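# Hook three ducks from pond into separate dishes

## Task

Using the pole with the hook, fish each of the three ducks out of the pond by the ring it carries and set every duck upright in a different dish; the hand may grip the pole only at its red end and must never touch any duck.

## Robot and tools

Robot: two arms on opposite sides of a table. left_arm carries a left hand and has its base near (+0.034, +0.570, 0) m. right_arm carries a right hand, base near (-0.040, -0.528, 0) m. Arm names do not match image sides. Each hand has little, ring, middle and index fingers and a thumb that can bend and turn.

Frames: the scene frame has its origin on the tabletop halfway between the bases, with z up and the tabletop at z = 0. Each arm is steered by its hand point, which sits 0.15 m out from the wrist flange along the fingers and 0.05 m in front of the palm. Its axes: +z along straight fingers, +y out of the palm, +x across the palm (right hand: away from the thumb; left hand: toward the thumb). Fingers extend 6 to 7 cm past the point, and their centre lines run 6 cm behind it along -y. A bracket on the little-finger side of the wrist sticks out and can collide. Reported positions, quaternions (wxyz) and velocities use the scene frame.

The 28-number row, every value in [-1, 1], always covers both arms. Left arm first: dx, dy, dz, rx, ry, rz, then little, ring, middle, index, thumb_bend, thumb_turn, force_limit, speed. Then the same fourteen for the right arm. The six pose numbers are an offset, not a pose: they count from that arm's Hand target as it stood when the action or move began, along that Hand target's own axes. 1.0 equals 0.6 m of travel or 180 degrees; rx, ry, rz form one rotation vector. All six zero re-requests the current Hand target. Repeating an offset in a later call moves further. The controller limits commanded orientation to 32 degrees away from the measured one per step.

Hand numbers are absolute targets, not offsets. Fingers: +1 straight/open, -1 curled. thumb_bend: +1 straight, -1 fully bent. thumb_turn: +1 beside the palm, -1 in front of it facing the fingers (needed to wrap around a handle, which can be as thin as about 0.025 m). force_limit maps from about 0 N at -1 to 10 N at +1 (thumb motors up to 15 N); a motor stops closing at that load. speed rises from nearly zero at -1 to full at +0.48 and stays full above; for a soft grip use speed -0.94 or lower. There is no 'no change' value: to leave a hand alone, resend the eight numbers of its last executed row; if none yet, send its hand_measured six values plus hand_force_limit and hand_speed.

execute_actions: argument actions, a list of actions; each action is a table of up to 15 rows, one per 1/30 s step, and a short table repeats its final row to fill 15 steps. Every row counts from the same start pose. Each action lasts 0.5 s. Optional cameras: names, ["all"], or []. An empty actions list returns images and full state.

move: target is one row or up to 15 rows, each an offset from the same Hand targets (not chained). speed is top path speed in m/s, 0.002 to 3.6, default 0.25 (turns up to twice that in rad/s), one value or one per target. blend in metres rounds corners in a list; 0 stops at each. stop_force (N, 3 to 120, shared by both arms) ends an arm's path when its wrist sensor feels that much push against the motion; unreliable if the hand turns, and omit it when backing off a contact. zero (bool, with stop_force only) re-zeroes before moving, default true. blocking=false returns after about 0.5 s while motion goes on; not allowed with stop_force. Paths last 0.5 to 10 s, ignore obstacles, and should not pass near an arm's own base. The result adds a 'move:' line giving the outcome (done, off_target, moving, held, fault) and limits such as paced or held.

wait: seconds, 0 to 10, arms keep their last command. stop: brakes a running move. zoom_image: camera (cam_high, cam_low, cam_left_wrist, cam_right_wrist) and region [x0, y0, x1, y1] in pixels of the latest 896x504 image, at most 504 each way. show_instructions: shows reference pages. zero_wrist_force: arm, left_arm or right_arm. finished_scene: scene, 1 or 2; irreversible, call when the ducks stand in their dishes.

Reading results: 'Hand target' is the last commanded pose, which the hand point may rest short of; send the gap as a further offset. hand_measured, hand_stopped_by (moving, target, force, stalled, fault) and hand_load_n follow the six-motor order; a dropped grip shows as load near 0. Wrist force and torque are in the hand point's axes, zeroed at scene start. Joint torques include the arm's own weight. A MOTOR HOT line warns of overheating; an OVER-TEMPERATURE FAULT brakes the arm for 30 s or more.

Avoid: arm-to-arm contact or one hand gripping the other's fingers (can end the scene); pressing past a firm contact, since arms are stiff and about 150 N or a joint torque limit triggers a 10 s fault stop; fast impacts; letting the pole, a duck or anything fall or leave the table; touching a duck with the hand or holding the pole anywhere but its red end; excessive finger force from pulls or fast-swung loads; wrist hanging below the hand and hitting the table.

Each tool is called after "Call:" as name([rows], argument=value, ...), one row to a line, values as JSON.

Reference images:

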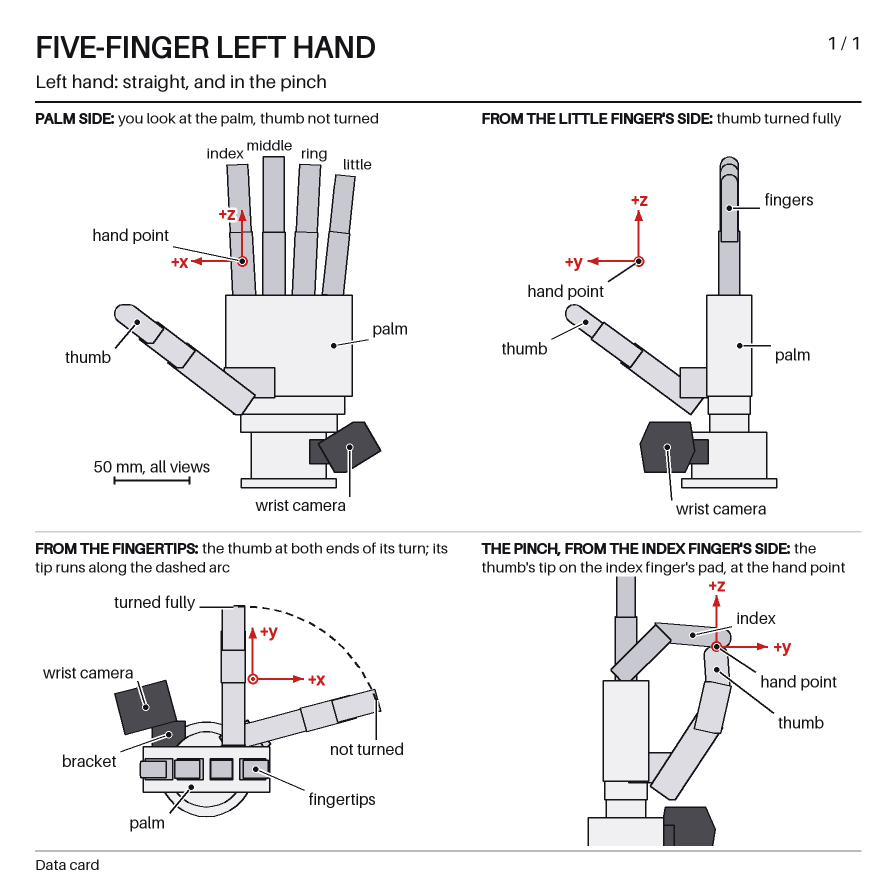

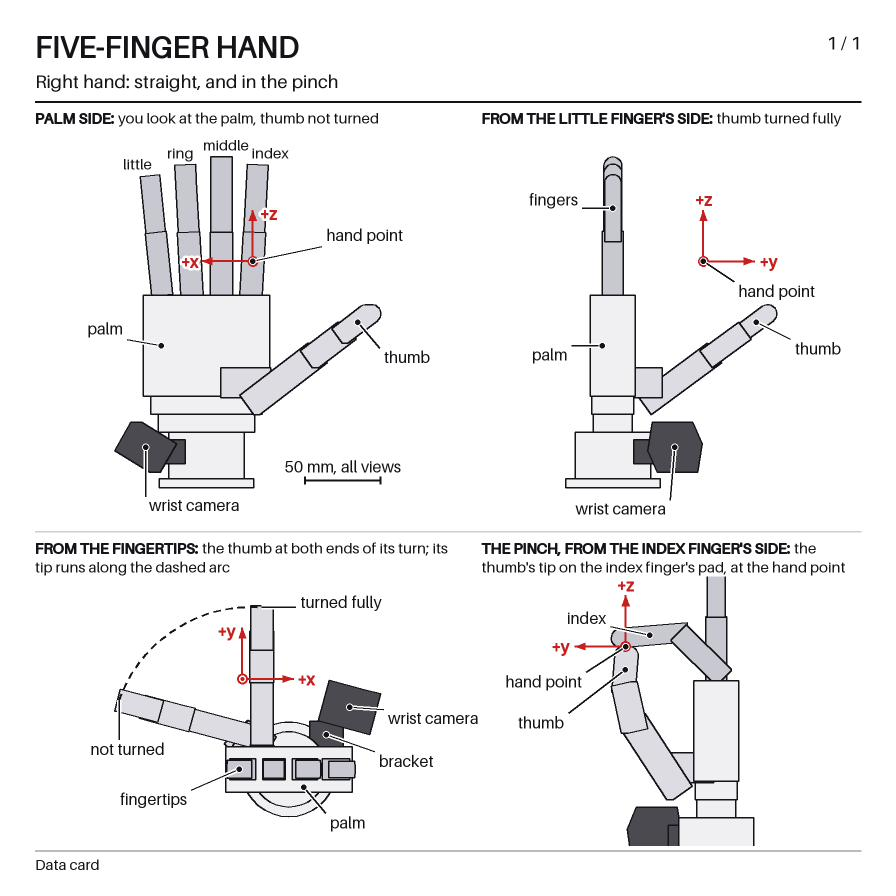

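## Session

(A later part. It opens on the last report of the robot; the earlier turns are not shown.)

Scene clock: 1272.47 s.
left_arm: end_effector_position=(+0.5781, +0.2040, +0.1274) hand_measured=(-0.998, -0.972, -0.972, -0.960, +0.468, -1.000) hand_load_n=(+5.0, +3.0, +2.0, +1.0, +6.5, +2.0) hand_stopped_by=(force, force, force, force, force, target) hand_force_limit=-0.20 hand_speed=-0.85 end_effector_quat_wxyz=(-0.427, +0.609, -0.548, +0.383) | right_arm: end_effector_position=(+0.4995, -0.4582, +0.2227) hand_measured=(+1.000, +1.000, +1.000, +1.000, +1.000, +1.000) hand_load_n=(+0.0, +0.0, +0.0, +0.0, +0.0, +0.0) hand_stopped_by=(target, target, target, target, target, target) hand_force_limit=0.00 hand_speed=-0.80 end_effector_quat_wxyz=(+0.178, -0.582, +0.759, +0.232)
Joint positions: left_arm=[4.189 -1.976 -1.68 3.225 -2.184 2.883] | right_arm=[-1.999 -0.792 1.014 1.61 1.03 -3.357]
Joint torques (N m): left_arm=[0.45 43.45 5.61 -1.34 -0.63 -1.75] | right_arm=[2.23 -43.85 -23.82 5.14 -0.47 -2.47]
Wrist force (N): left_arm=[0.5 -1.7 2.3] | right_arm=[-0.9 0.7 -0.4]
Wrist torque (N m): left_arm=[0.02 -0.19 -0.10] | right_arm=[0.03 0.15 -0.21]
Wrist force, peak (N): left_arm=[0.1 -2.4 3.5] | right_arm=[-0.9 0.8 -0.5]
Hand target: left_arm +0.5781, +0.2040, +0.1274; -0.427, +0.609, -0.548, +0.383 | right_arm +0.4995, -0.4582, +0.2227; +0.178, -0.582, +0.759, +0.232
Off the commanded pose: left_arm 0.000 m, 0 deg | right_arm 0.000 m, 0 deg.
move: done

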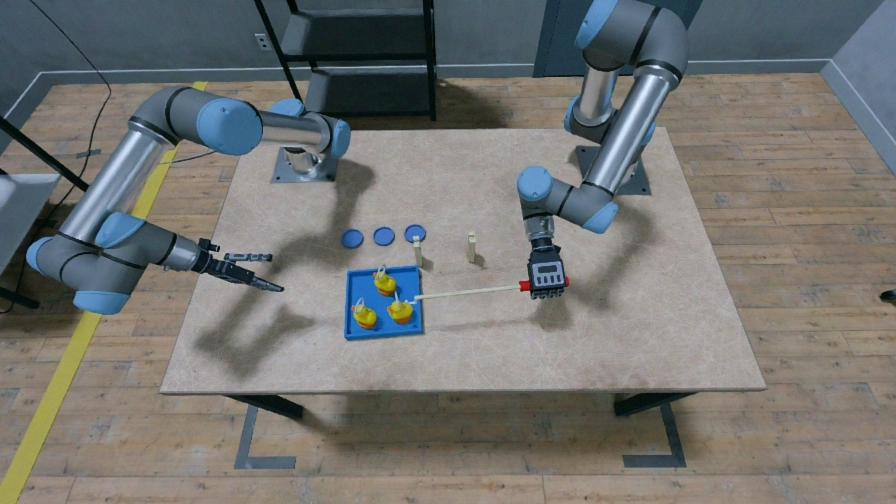

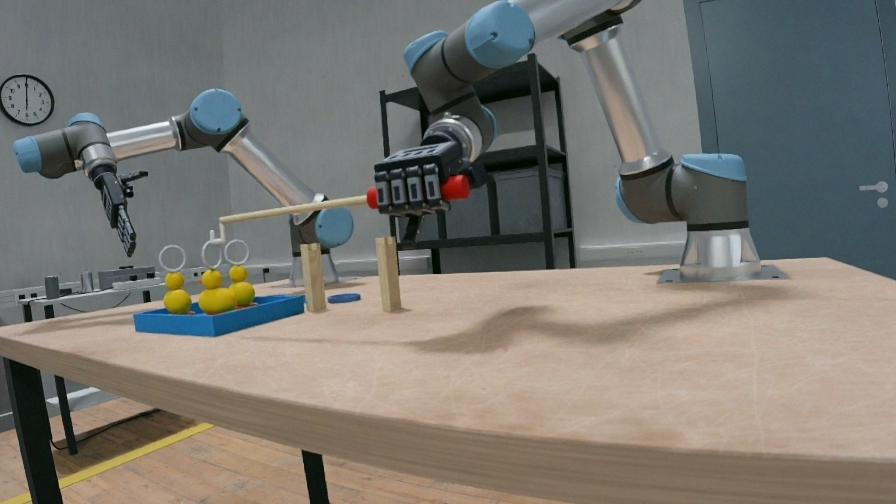

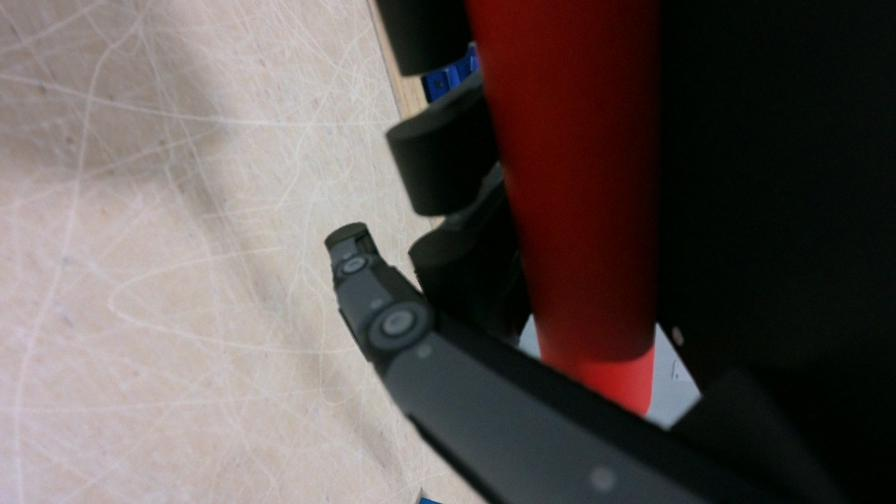

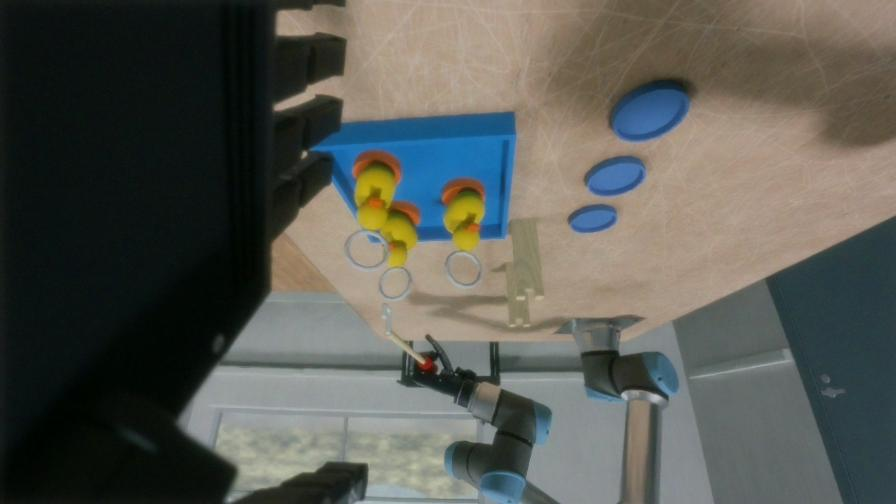

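Call:
move(target=[-0.0031, 0.0521, -0.0116, 0, 0, 0, -1, -1, -1, -1, -1, -1, -0.2, -0.85, 0, 0, 0, 0, 0, 0, 1, 1, 1, 1, 1, 1, 0, -0.8], speed=0.08, cameras=["cam_high", "cam_low", "cam_right_wrist"])

Call:
zoom_image(camera="cam_right_wrist", region=[350, 240, 450, 340])

Call:
zoom_image(camera="cam_high", region=[340, 255, 430, 345])

Call:
zoom_image(camera="cam_low", region=[140, 210, 270, 320])

Scene clock: 1318.53 s.
left_arm: end_effector_position=(+0.5606, +0.2040, +0.1002) hand_measured=(-0.998, -0.972, -0.972, -0.960, +0.468, -1.000) hand_load_n=(+5.5, +3.0, +2.0, +0.5, +6.0, +2.0) hand_stopped_by=(force, force, force, force, force, target) hand_force_limit=-0.20 hand_speed=-0.85 end_effector_quat_wxyz=(-0.427, +0.609, -0.548, +0.383) | right_arm: end_effector_position=(+0.4995, -0.4582, +0.2227) hand_measured=(+1.000, +1.000, +1.000, +1.000, +1.000, +1.000) hand_load_n=(+0.0, +0.0, +0.0, +0.0, +0.0, +0.0) hand_stopped_by=(target, target, target, target, target, target) hand_force_limit=0.00 hand_speed=-0.80 end_effector_quat_wxyz=(+0.178, -0.582, +0.759, +0.232)
Joint positions: left_arm=[4.169 -1.987 -1.746 3.295 -2.202 2.873] | right_arm=[-1.999 -0.792 1.014 1.61 1.03 -3.357]
Joint torques (N m): left_arm=[13.05 43.2 25.75 -1.55 0.86 1.05] | right_arm=[2.28 -44.76 -24.42 5.16 -0.25 -2.32]
Wrist force (N): left_arm=[0.8 -2.0 2.2] | right_arm=[-0.7 0.6 -0.3]
Wrist torque (N m): left_arm=[0.00 -0.23 0.00] | right_arm=[0.02 0.13 -0.20]
Wrist force, peak (N): left_arm=[0.2 -2.7 2.5] | right_arm=[-1.0 0.8 -0.4]
Hand target: left_arm +0.5608, +0.2041, +0.1004; -0.427, +0.609, -0.548, +0.383 | right_arm +0.4995, -0.4582, +0.2227; +0.178, -0.582, +0.759, +0.232
Off the commanded pose: left_arm 0.000 m, 0 deg | right_arm 0.000 m, 0 deg.
move: done
Images, in order (width x height): cam_high 896x504, cam_low 896x504, cam_right_wrist 896x504.

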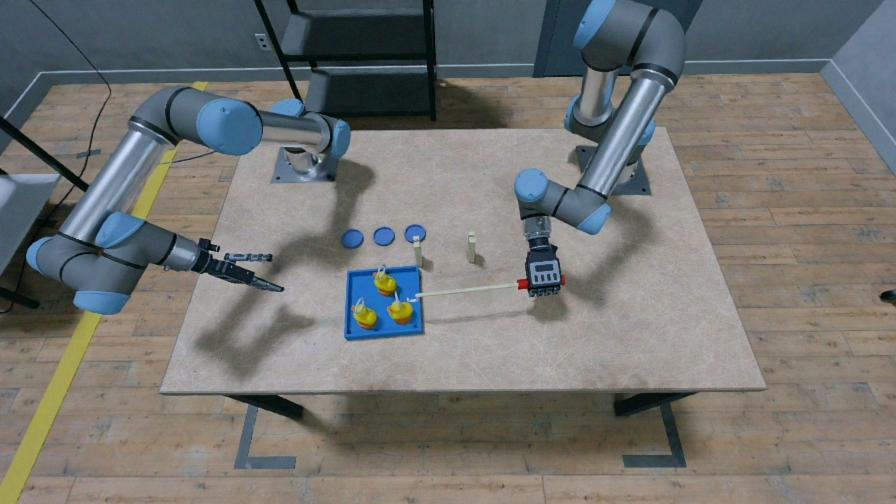

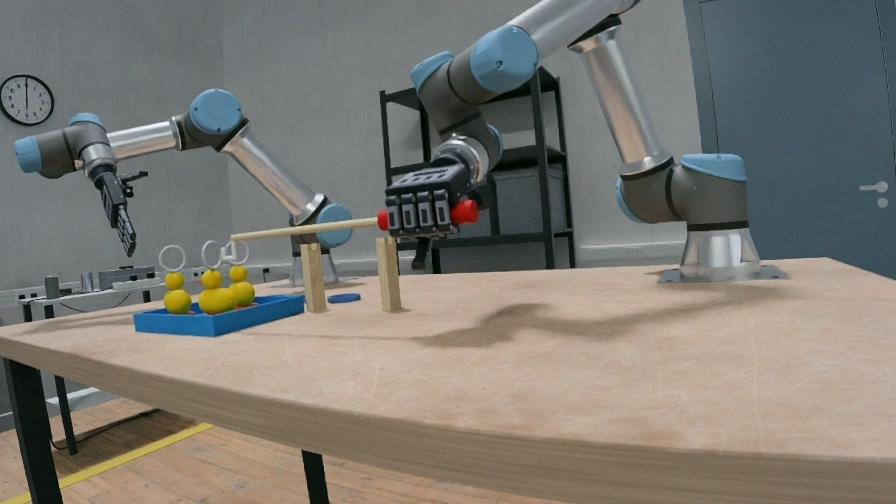

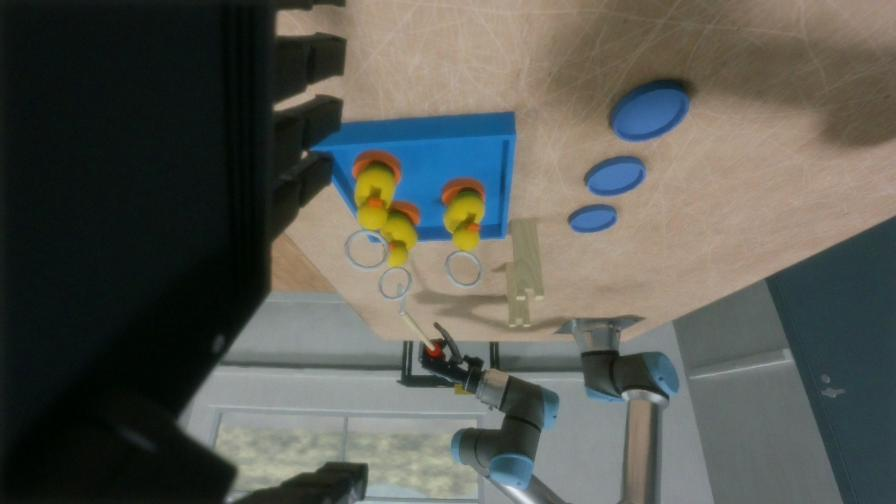

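Scaled by 5.040 from the camera's 896x504 image, which has a finer 1280x720 frame.

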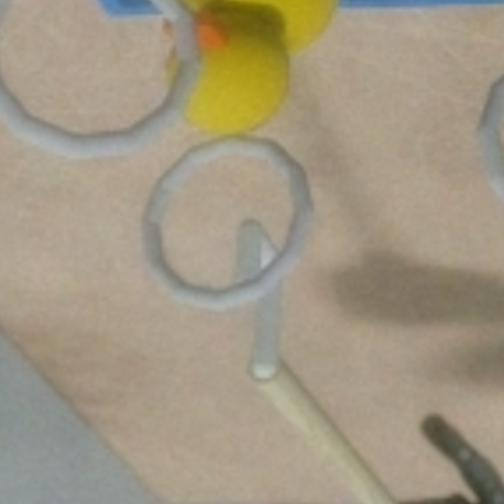

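Scaled by 5.600 from the camera's 896x504 image, which has a finer 1280x720 frame.

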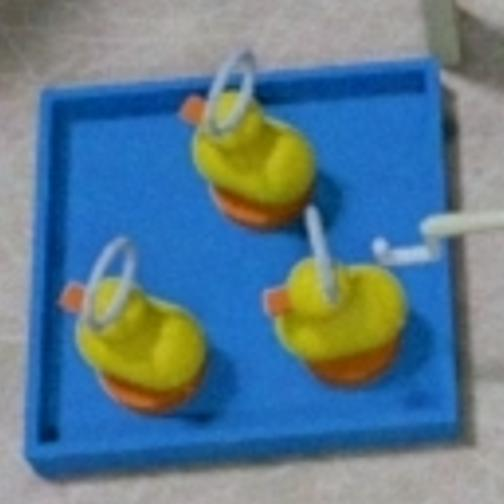

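Scaled by 3.877 from the camera's 896x504 image, which has a finer 1280x720 frame.

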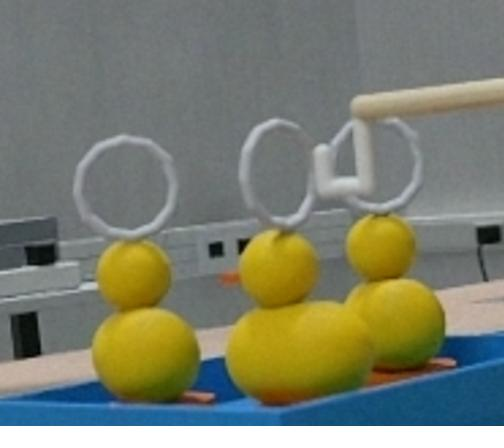

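Call:
move(target=[0.0619, 0.0005, -0.001, 0, 0, 0, -1, -1, -1, -1, -1, -1, -0.2, -0.85, 0, 0, 0, 0, 0, 0, 1, 1, 1, 1, 1, 1, 0, -0.8], speed=0.06, cameras=["cam_high", "cam_low", "cam_right_wrist"])

Call:
zoom_image(camera="cam_right_wrist", region=[350, 240, 450, 340])

Call:
zoom_image(camera="cam_high", region=[340, 255, 430, 345])

Call:
zoom_image(camera="cam_low", region=[140, 210, 270, 320])

Scene clock: 1367.17 s.
left_arm: end_effector_position=(+0.5640, +0.1670, +0.1003) hand_measured=(-0.998, -0.972, -0.972, -0.960, +0.468, -1.000) hand_load_n=(+5.5, +3.5, +2.0, +1.0, +6.5, +2.0) hand_stopped_by=(force, force, force, force, force, target) hand_force_limit=-0.20 hand_speed=-0.85 end_effector_quat_wxyz=(-0.427, +0.609, -0.548, +0.383) | right_arm: end_effector_position=(+0.4995, -0.4582, +0.2227) hand_measured=(+1.000, +1.000, +1.000, +1.000, +1.000, +1.000) hand_load_n=(+0.0, +0.0, +0.0, +0.0, +0.0, +0.0) hand_stopped_by=(target, target, target, target, target, target) hand_force_limit=0.00 hand_speed=-0.80 end_effector_quat_wxyz=(+0.178, -0.582, +0.759, +0.232)
Joint positions: left_arm=[4.109 -2.055 -1.642 3.24 -2.257 2.84] | right_arm=[-1.999 -0.792 1.014 1.61 1.03 -3.357]
Joint torques (N m): left_arm=[11.33 45.87 4.8 2.04 1.18 1.8] | right_arm=[2.91 -42.75 -24.09 5.11 -0.28 -2.38]
Wrist force (N): left_arm=[0.1 -1.9 2.2] | right_arm=[-0.9 0.7 -0.2]
Wrist torque (N m): left_arm=[-0.04 -0.12 -0.06] | right_arm=[0.02 0.14 -0.20]
Wrist force, peak (N): left_arm=[0.1 -2.2 2.4] | right_arm=[-1.0 0.8 -0.3]
Hand target: left_arm +0.5641, +0.1671, +0.1003; -0.427, +0.609, -0.548, +0.383 | right_arm +0.4995, -0.4582, +0.2227; +0.178, -0.582, +0.759, +0.232
Off the commanded pose: left_arm 0.000 m, 0 deg | right_arm 0.000 m, 0 deg.
move: done
Images, in order (width x height): cam_high 896x504, cam_low 896x504, cam_right_wrist 896x504.

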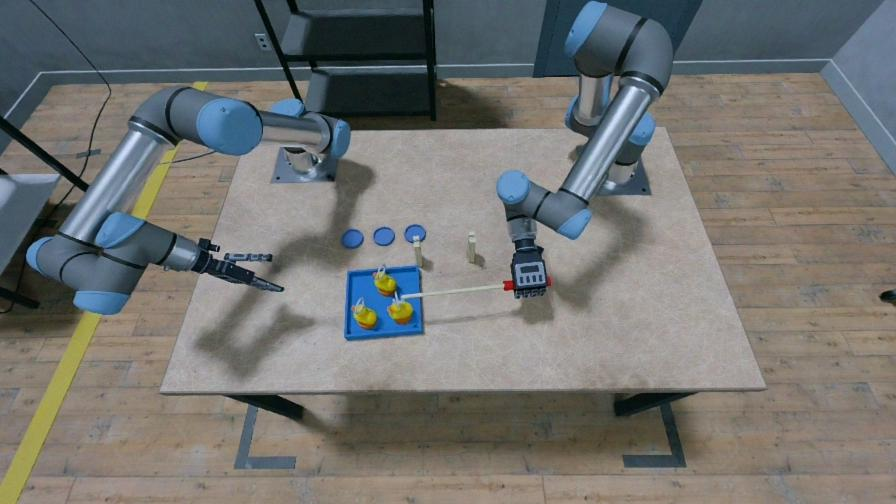

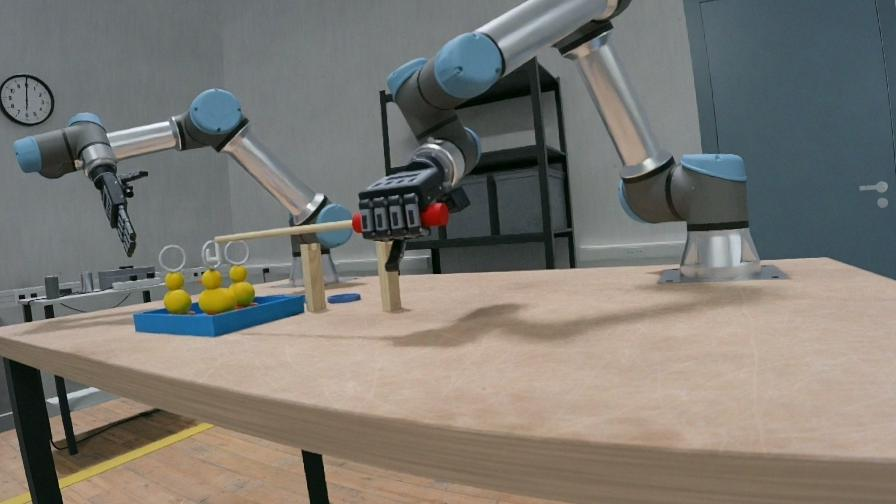

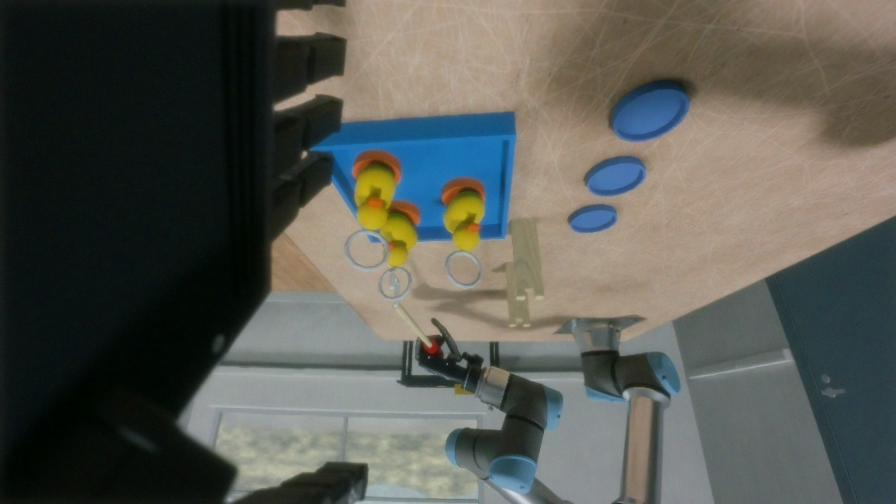

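Scaled by 5.040 from the camera's 896x504 image, which has a finer 1280x720 frame.

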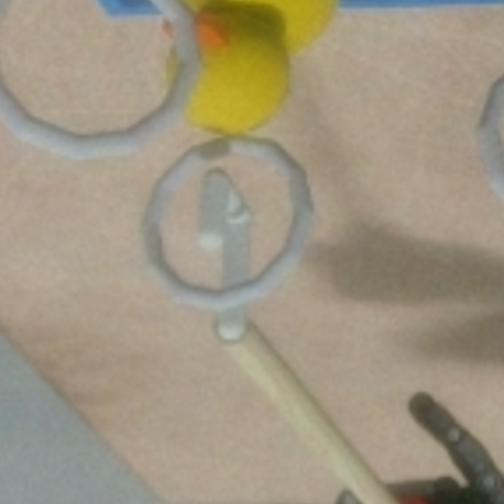

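Scaled by 5.600 from the camera's 896x504 image, which has a finer 1280x720 frame.

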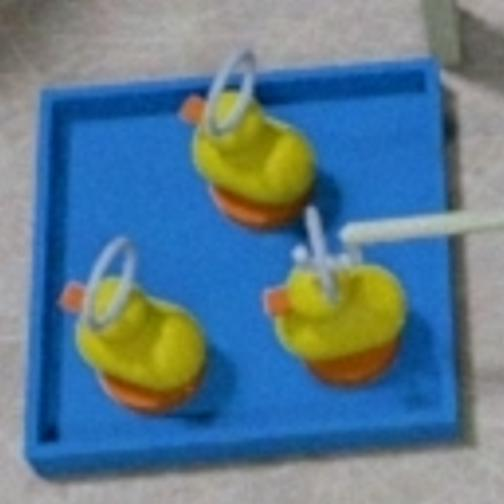

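Scaled by 3.877 from the camera's 896x504 image, which has a finer 1280x720 frame.

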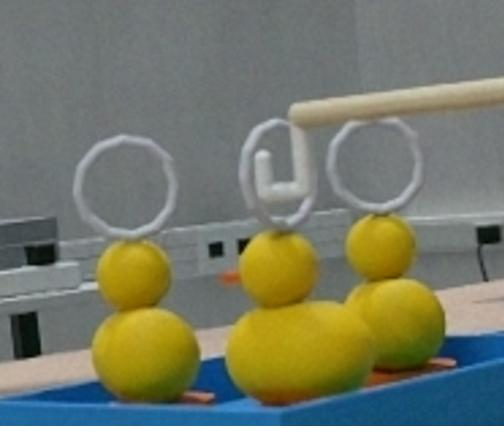

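Call:
move(target=[0, -0.094, -0.0342, 0, 0, 0, -1, -1, -1, -1, -1, -1, -0.2, -0.85, 0, 0, 0, 0, 0, 0, 1, 1, 1, 1, 1, 1, 0, -0.8], speed=0.05, cameras=["cam_high", "cam_low", "cam_right_wrist"])

Call:
zoom_image(camera="cam_right_wrist", region=[330, 220, 480, 380])

Call:
zoom_image(camera="cam_low", region=[140, 180, 300, 320])

Scene clock: 1383.07 s.
left_arm: end_effector_position=(+0.5642, +0.1670, +0.1606) hand_measured=(-0.998, -0.972, -0.972, -0.960, +0.468, -1.000) hand_load_n=(+5.0, +3.0, +2.0, +1.0, +6.5, +2.0) hand_stopped_by=(force, force, force, force, force, target) hand_force_limit=-0.20 hand_speed=-0.85 end_effector_quat_wxyz=(-0.427, +0.609, -0.547, +0.383) end_effector_velocity=(+0.001, +0.000, -0.001) end_effector_angular_velocity=(-0.001, -0.001, +0.000) | right_arm: end_effector_position=(+0.4995, -0.4582, +0.2227) hand_measured=(+1.000, +1.000, +1.000, +1.000, +1.000, +1.000) hand_load_n=(+0.0, +0.0, +0.0, +0.0, +0.0, +0.0) hand_stopped_by=(target, target, target, target, target, target) hand_force_limit=0.00 hand_speed=-0.80 end_effector_quat_wxyz=(+0.178, -0.582, +0.759, +0.232)
Joint positions: left_arm=[4.109 -1.989 -1.57 3.102 -2.257 2.84] | right_arm=[-1.999 -0.792 1.014 1.61 1.03 -3.357]
Joint velocities: left_arm=[0.001 -0.002 -0.002 0.005 0 0] | right_arm=[within noise]
Joint torques (N m): left_arm=[-4.55 26.82 6.69 2.19 -0.75 -1.41] | right_arm=[4.55 -42.86 -23.59 4.96 -0.19 -2.33]
Wrist force (N): left_arm=[0.5 -1.2 2.7] | right_arm=[-0.8 0.7 -0.2]
Wrist torque (N m): left_arm=[-0.02 -0.23 0.13] | right_arm=[0.02 0.13 -0.20]
Wrist force, peak (N): left_arm=[0.3 -2.1 2.5] | right_arm=[-1.0 0.9 -0.2]
Hand target: left_arm +0.5641, +0.1670, +0.1603; -0.427, +0.609, -0.548, +0.383 | right_arm +0.4995, -0.4582, +0.2227; +0.178, -0.582, +0.759, +0.232
Off the commanded pose: left_arm 0.000 m, 0 deg | right_arm 0.000 m, 0 deg.
move: done
Images, in order (width x height): cam_high 896x504, cam_low 896x504, cam_right_wrist 896x504.

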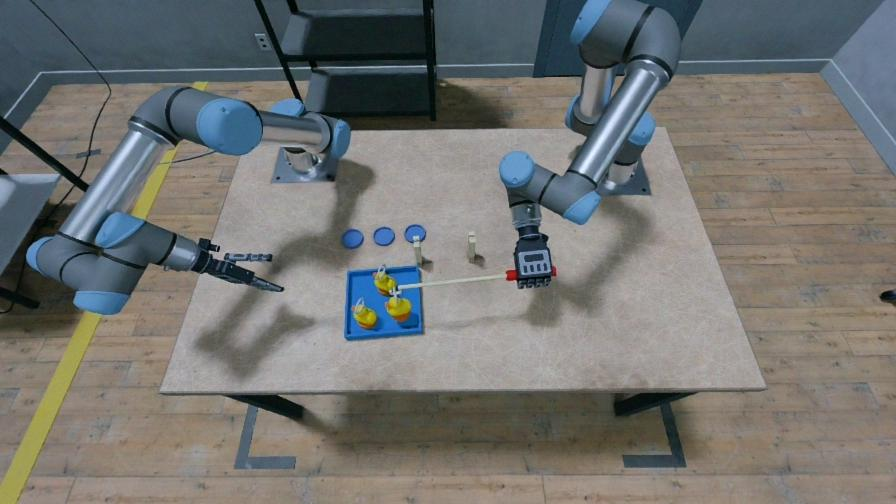

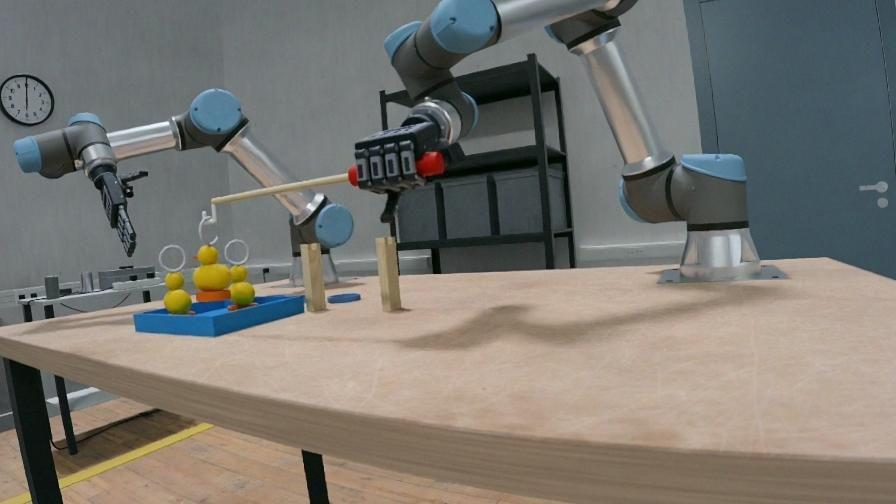

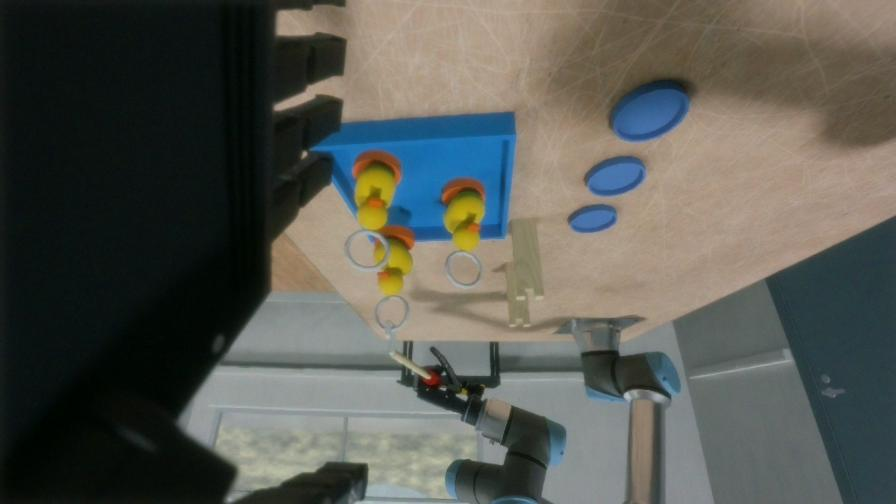

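Scaled by 3.150 from the camera's 896x504 image, which has a finer 1280x720 frame.

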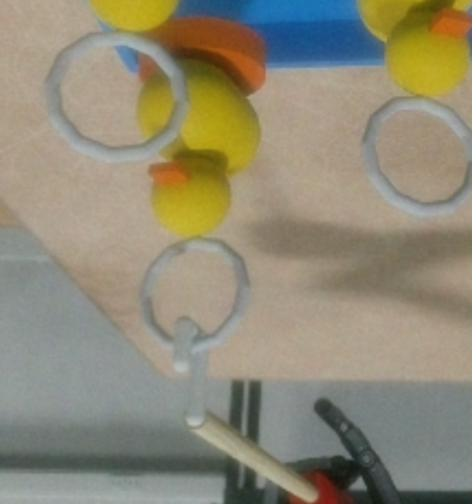

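Scaled by 3.150 from the camera's 896x504 image, which has a finer 1280x720 frame.

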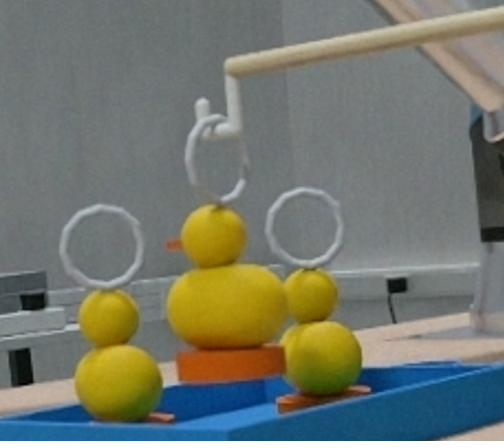

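Call:
move([
  [0, -0.2193, -0.0798, 0, 0, 0, -1, -1, -1, -1, -1, -1, -0.2, -0.85, 0, 0, 0, 0, 0, 0, 1, 1, 1, 1, 1, 1, 0, -0.8],
  [0.3235, -0.1448, -0.2841, 0, 0.1566, 0.057, -1, -1, -1, -1, -1, -1, -0.2, -0.85, 0, 0, 0, 0, 0, 0, 1, 1, 1, 1, 1, 1, 0, -0.8],
], blend=0.03, speed=0.12, cameras=["cam_high", "cam_low", "cam_right_wrist"])

Call:
zoom_image(camera="cam_right_wrist", region=[430, 50, 750, 420])

Call:
zoom_image(camera="cam_high", region=[320, 190, 560, 330])

Call:
zoom_image(camera="cam_low", region=[130, 130, 460, 330])

Scene clock: 1464.73 s.
left_arm: end_effector_position=(+0.4549, -0.0400, +0.3001) hand_measured=(-0.998, -0.972, -0.972, -0.960, +0.468, -1.000) hand_load_n=(+5.0, +3.0, +2.0, +1.0, +6.5, +2.0) hand_stopped_by=(force, force, force, force, force, target) hand_force_limit=-0.20 hand_speed=-0.85 end_effector_quat_wxyz=(-0.313, +0.447, -0.687, +0.481) | right_arm: end_effector_position=(+0.4995, -0.4582, +0.2227) hand_measured=(+1.000, +1.000, +1.000, +1.000, +1.000, +1.000) hand_load_n=(+0.0, +0.0, +0.0, +0.0, +0.0, +0.0) hand_stopped_by=(target, target, target, target, target, target) hand_force_limit=0.00 hand_speed=-0.80 end_effector_quat_wxyz=(+0.178, -0.582, +0.759, +0.232)
Joint positions: left_arm=[3.863 -2.004 -1.172 2.79 -2.002 2.974] | right_arm=[-1.999 -0.792 1.014 1.61 1.03 -3.357]
Joint torques (N m): left_arm=[11.74 46.87 9.25 0.33 -2 -2.36] | right_arm=[3.64 -43.2 -24.39 5.25 0.16 -1.75]
Wrist force (N): left_arm=[0.2 -1.1 2.6] | right_arm=[-0.9 0.7 -0.2]
Wrist torque (N m): left_arm=[0.02 -0.18 0.00] | right_arm=[0.03 0.14 -0.20]
Wrist force, peak (N): left_arm=[1.2 -1.1 3.1] | right_arm=[-1.1 0.8 -0.4]
Hand target: left_arm +0.4549, -0.0399, +0.3001; +0.313, -0.447, +0.687, -0.481 | right_arm +0.4995, -0.4582, +0.2227; +0.178, -0.582, +0.759, +0.232
Off the commanded pose: left_arm 0.000 m, 0 deg | right_arm 0.000 m, 0 deg.
move: done
Images, in order (width x height): cam_high 896x504, cam_low 896x504, cam_right_wrist 896x504.

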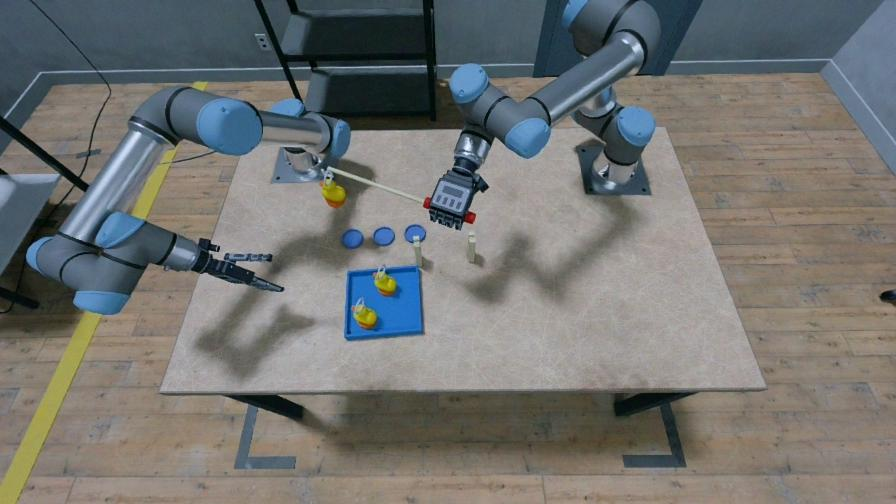

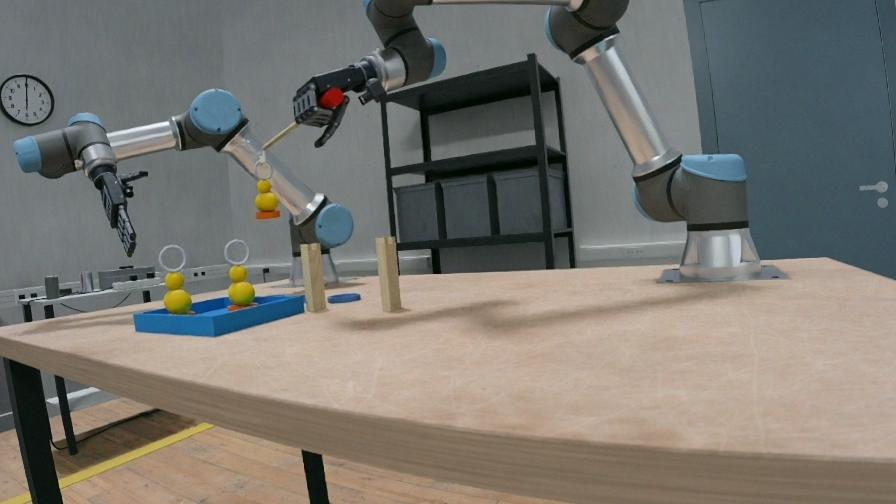

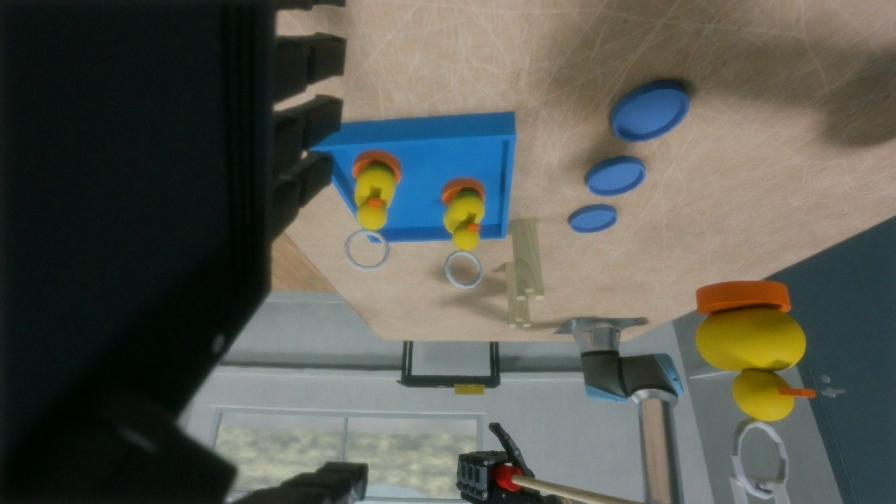

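Scaled by 1.362 from the camera's 896x504 image, which has a finer 1280x720 frame.

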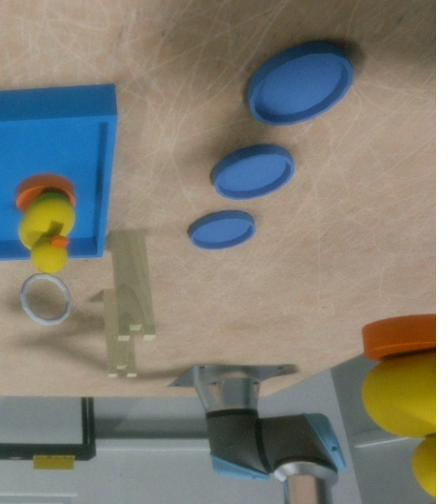

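Scaled by 2.100 from the camera's 896x504 image, which has a finer 1280x720 frame.

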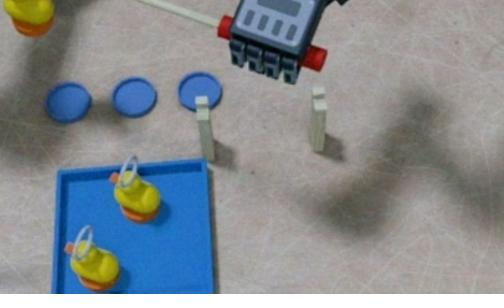

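Scaled by 1.527 from the camera's 896x504 image, which has a finer 1280x720 frame.

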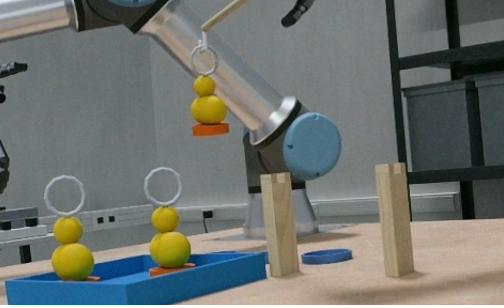

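Call:
move(target=[-0.0322, 0.1783, 0.0458, 0, 0, 0, -1, -1, -1, -1, -1, -1, -0.2, -0.85, 0, 0, 0, 0, 0, 0, 1, 1, 1, 1, 1, 1, 0, -0.8], speed=0.1, cameras=["cam_high", "cam_low", "cam_right_wrist"])

Call:
zoom_image(camera="cam_right_wrist", region=[560, 60, 800, 420])

Call:
zoom_image(camera="cam_high", region=[310, 180, 450, 270])

Call:
zoom_image(camera="cam_low", region=[200, 180, 390, 320])

Scene clock: 1542.97 s.
left_arm: end_effector_position=(+0.4530, -0.0177, +0.1901) hand_measured=(-0.998, -0.972, -0.972, -0.960, +0.468, -1.000) hand_load_n=(+4.5, +3.0, +2.0, +1.0, +6.5, +2.0) hand_stopped_by=(force, force, force, force, force, target) hand_force_limit=-0.20 hand_speed=-0.85 end_effector_quat_wxyz=(-0.313, +0.447, -0.687, +0.481) | right_arm: end_effector_position=(+0.4995, -0.4582, +0.2227) hand_measured=(+1.000, +1.000, +1.000, +1.000, +1.000, +1.000) hand_load_n=(+0.0, +0.0, +0.0, +0.0, +0.0, +0.0) hand_stopped_by=(target, target, target, target, target, target) hand_force_limit=0.00 hand_speed=-0.80 end_effector_quat_wxyz=(+0.178, -0.582, +0.759, +0.232)
Joint positions: left_arm=[3.888 -1.999 -1.464 3.082 -1.98 2.984] | right_arm=[-1.999 -0.792 1.014 1.61 1.03 -3.357]
Joint torques (N m): left_arm=[-8.69 46.52 25.5 0.32 -0.81 0.34] | right_arm=[5.33 -42.91 -23.2 4.99 -0.31 -1.3]
Wrist force (N): left_arm=[0.4 -1.1 2.7] | right_arm=[-0.7 0.7 -0.6]
Wrist torque (N m): left_arm=[0.03 -0.27 -0.01] | right_arm=[0.05 0.12 -0.19]
Wrist force, peak (N): left_arm=[0.3 -2.3 2.8] | right_arm=[-1.0 0.9 -0.5]
Hand target: left_arm +0.4530, -0.0178, +0.1902; +0.313, -0.447, +0.687, -0.481 | right_arm +0.4995, -0.4582, +0.2227; +0.178, -0.582, +0.759, +0.232
Off the commanded pose: left_arm 0.000 m, 0 deg | right_arm 0.000 m, 0 deg.
move: done
Images, in order (width x height): cam_high 896x504, cam_low 896x504, cam_right_wrist 896x504.

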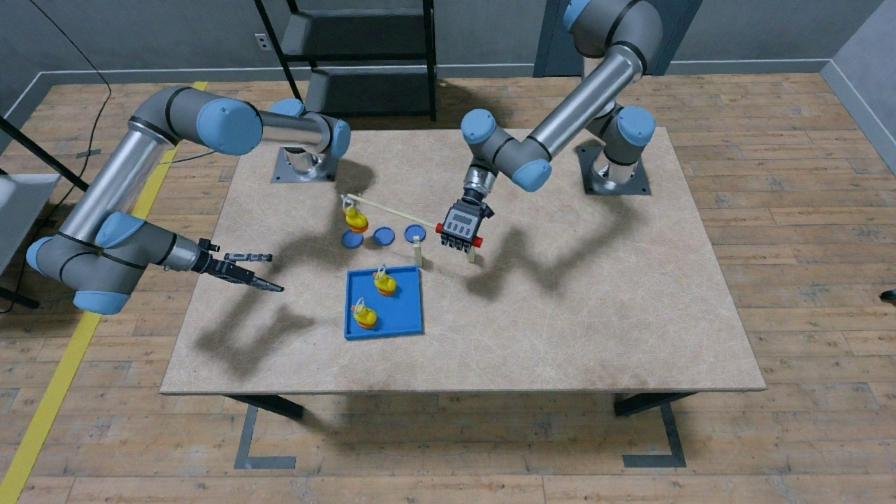

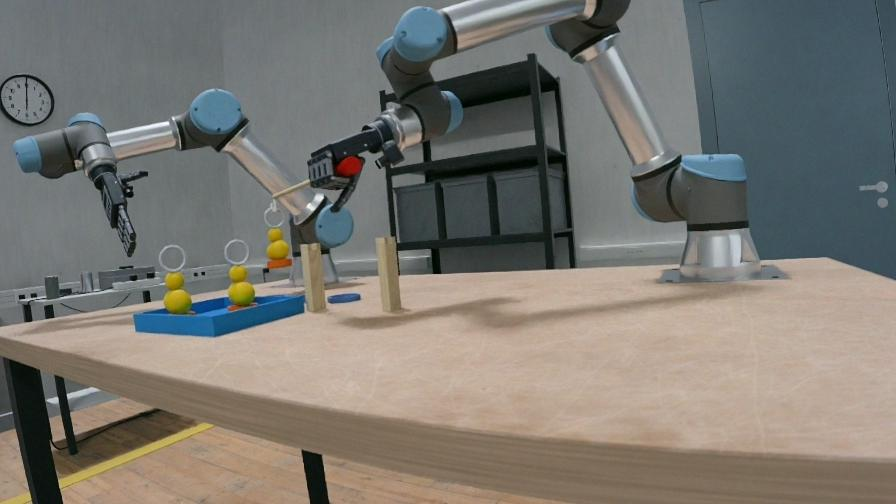

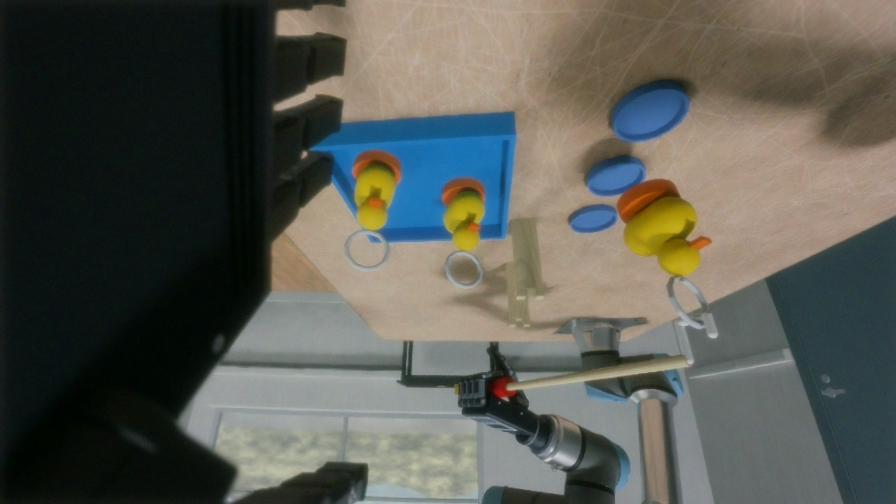

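Scaled by 1.400 from the camera's 896x504 image, which has a finer 1280x720 frame.

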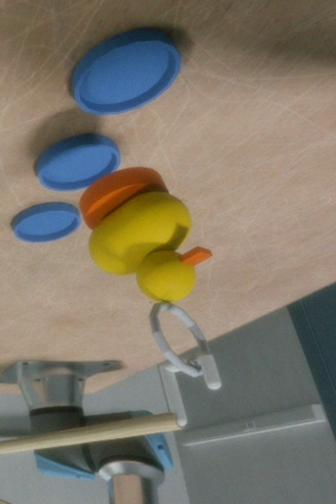

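Scaled by 3.600 from the camera's 896x504 image, which has a finer 1280x720 frame.

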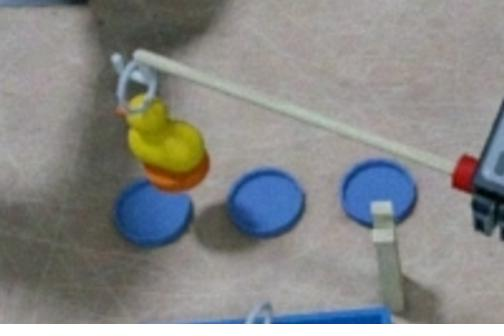

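Scaled by 2.653 from the camera's 896x504 image, which has a finer 1280x720 frame.

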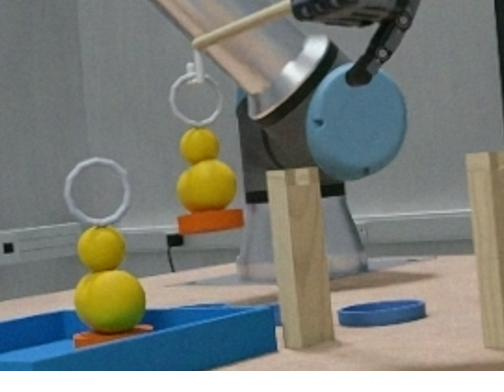

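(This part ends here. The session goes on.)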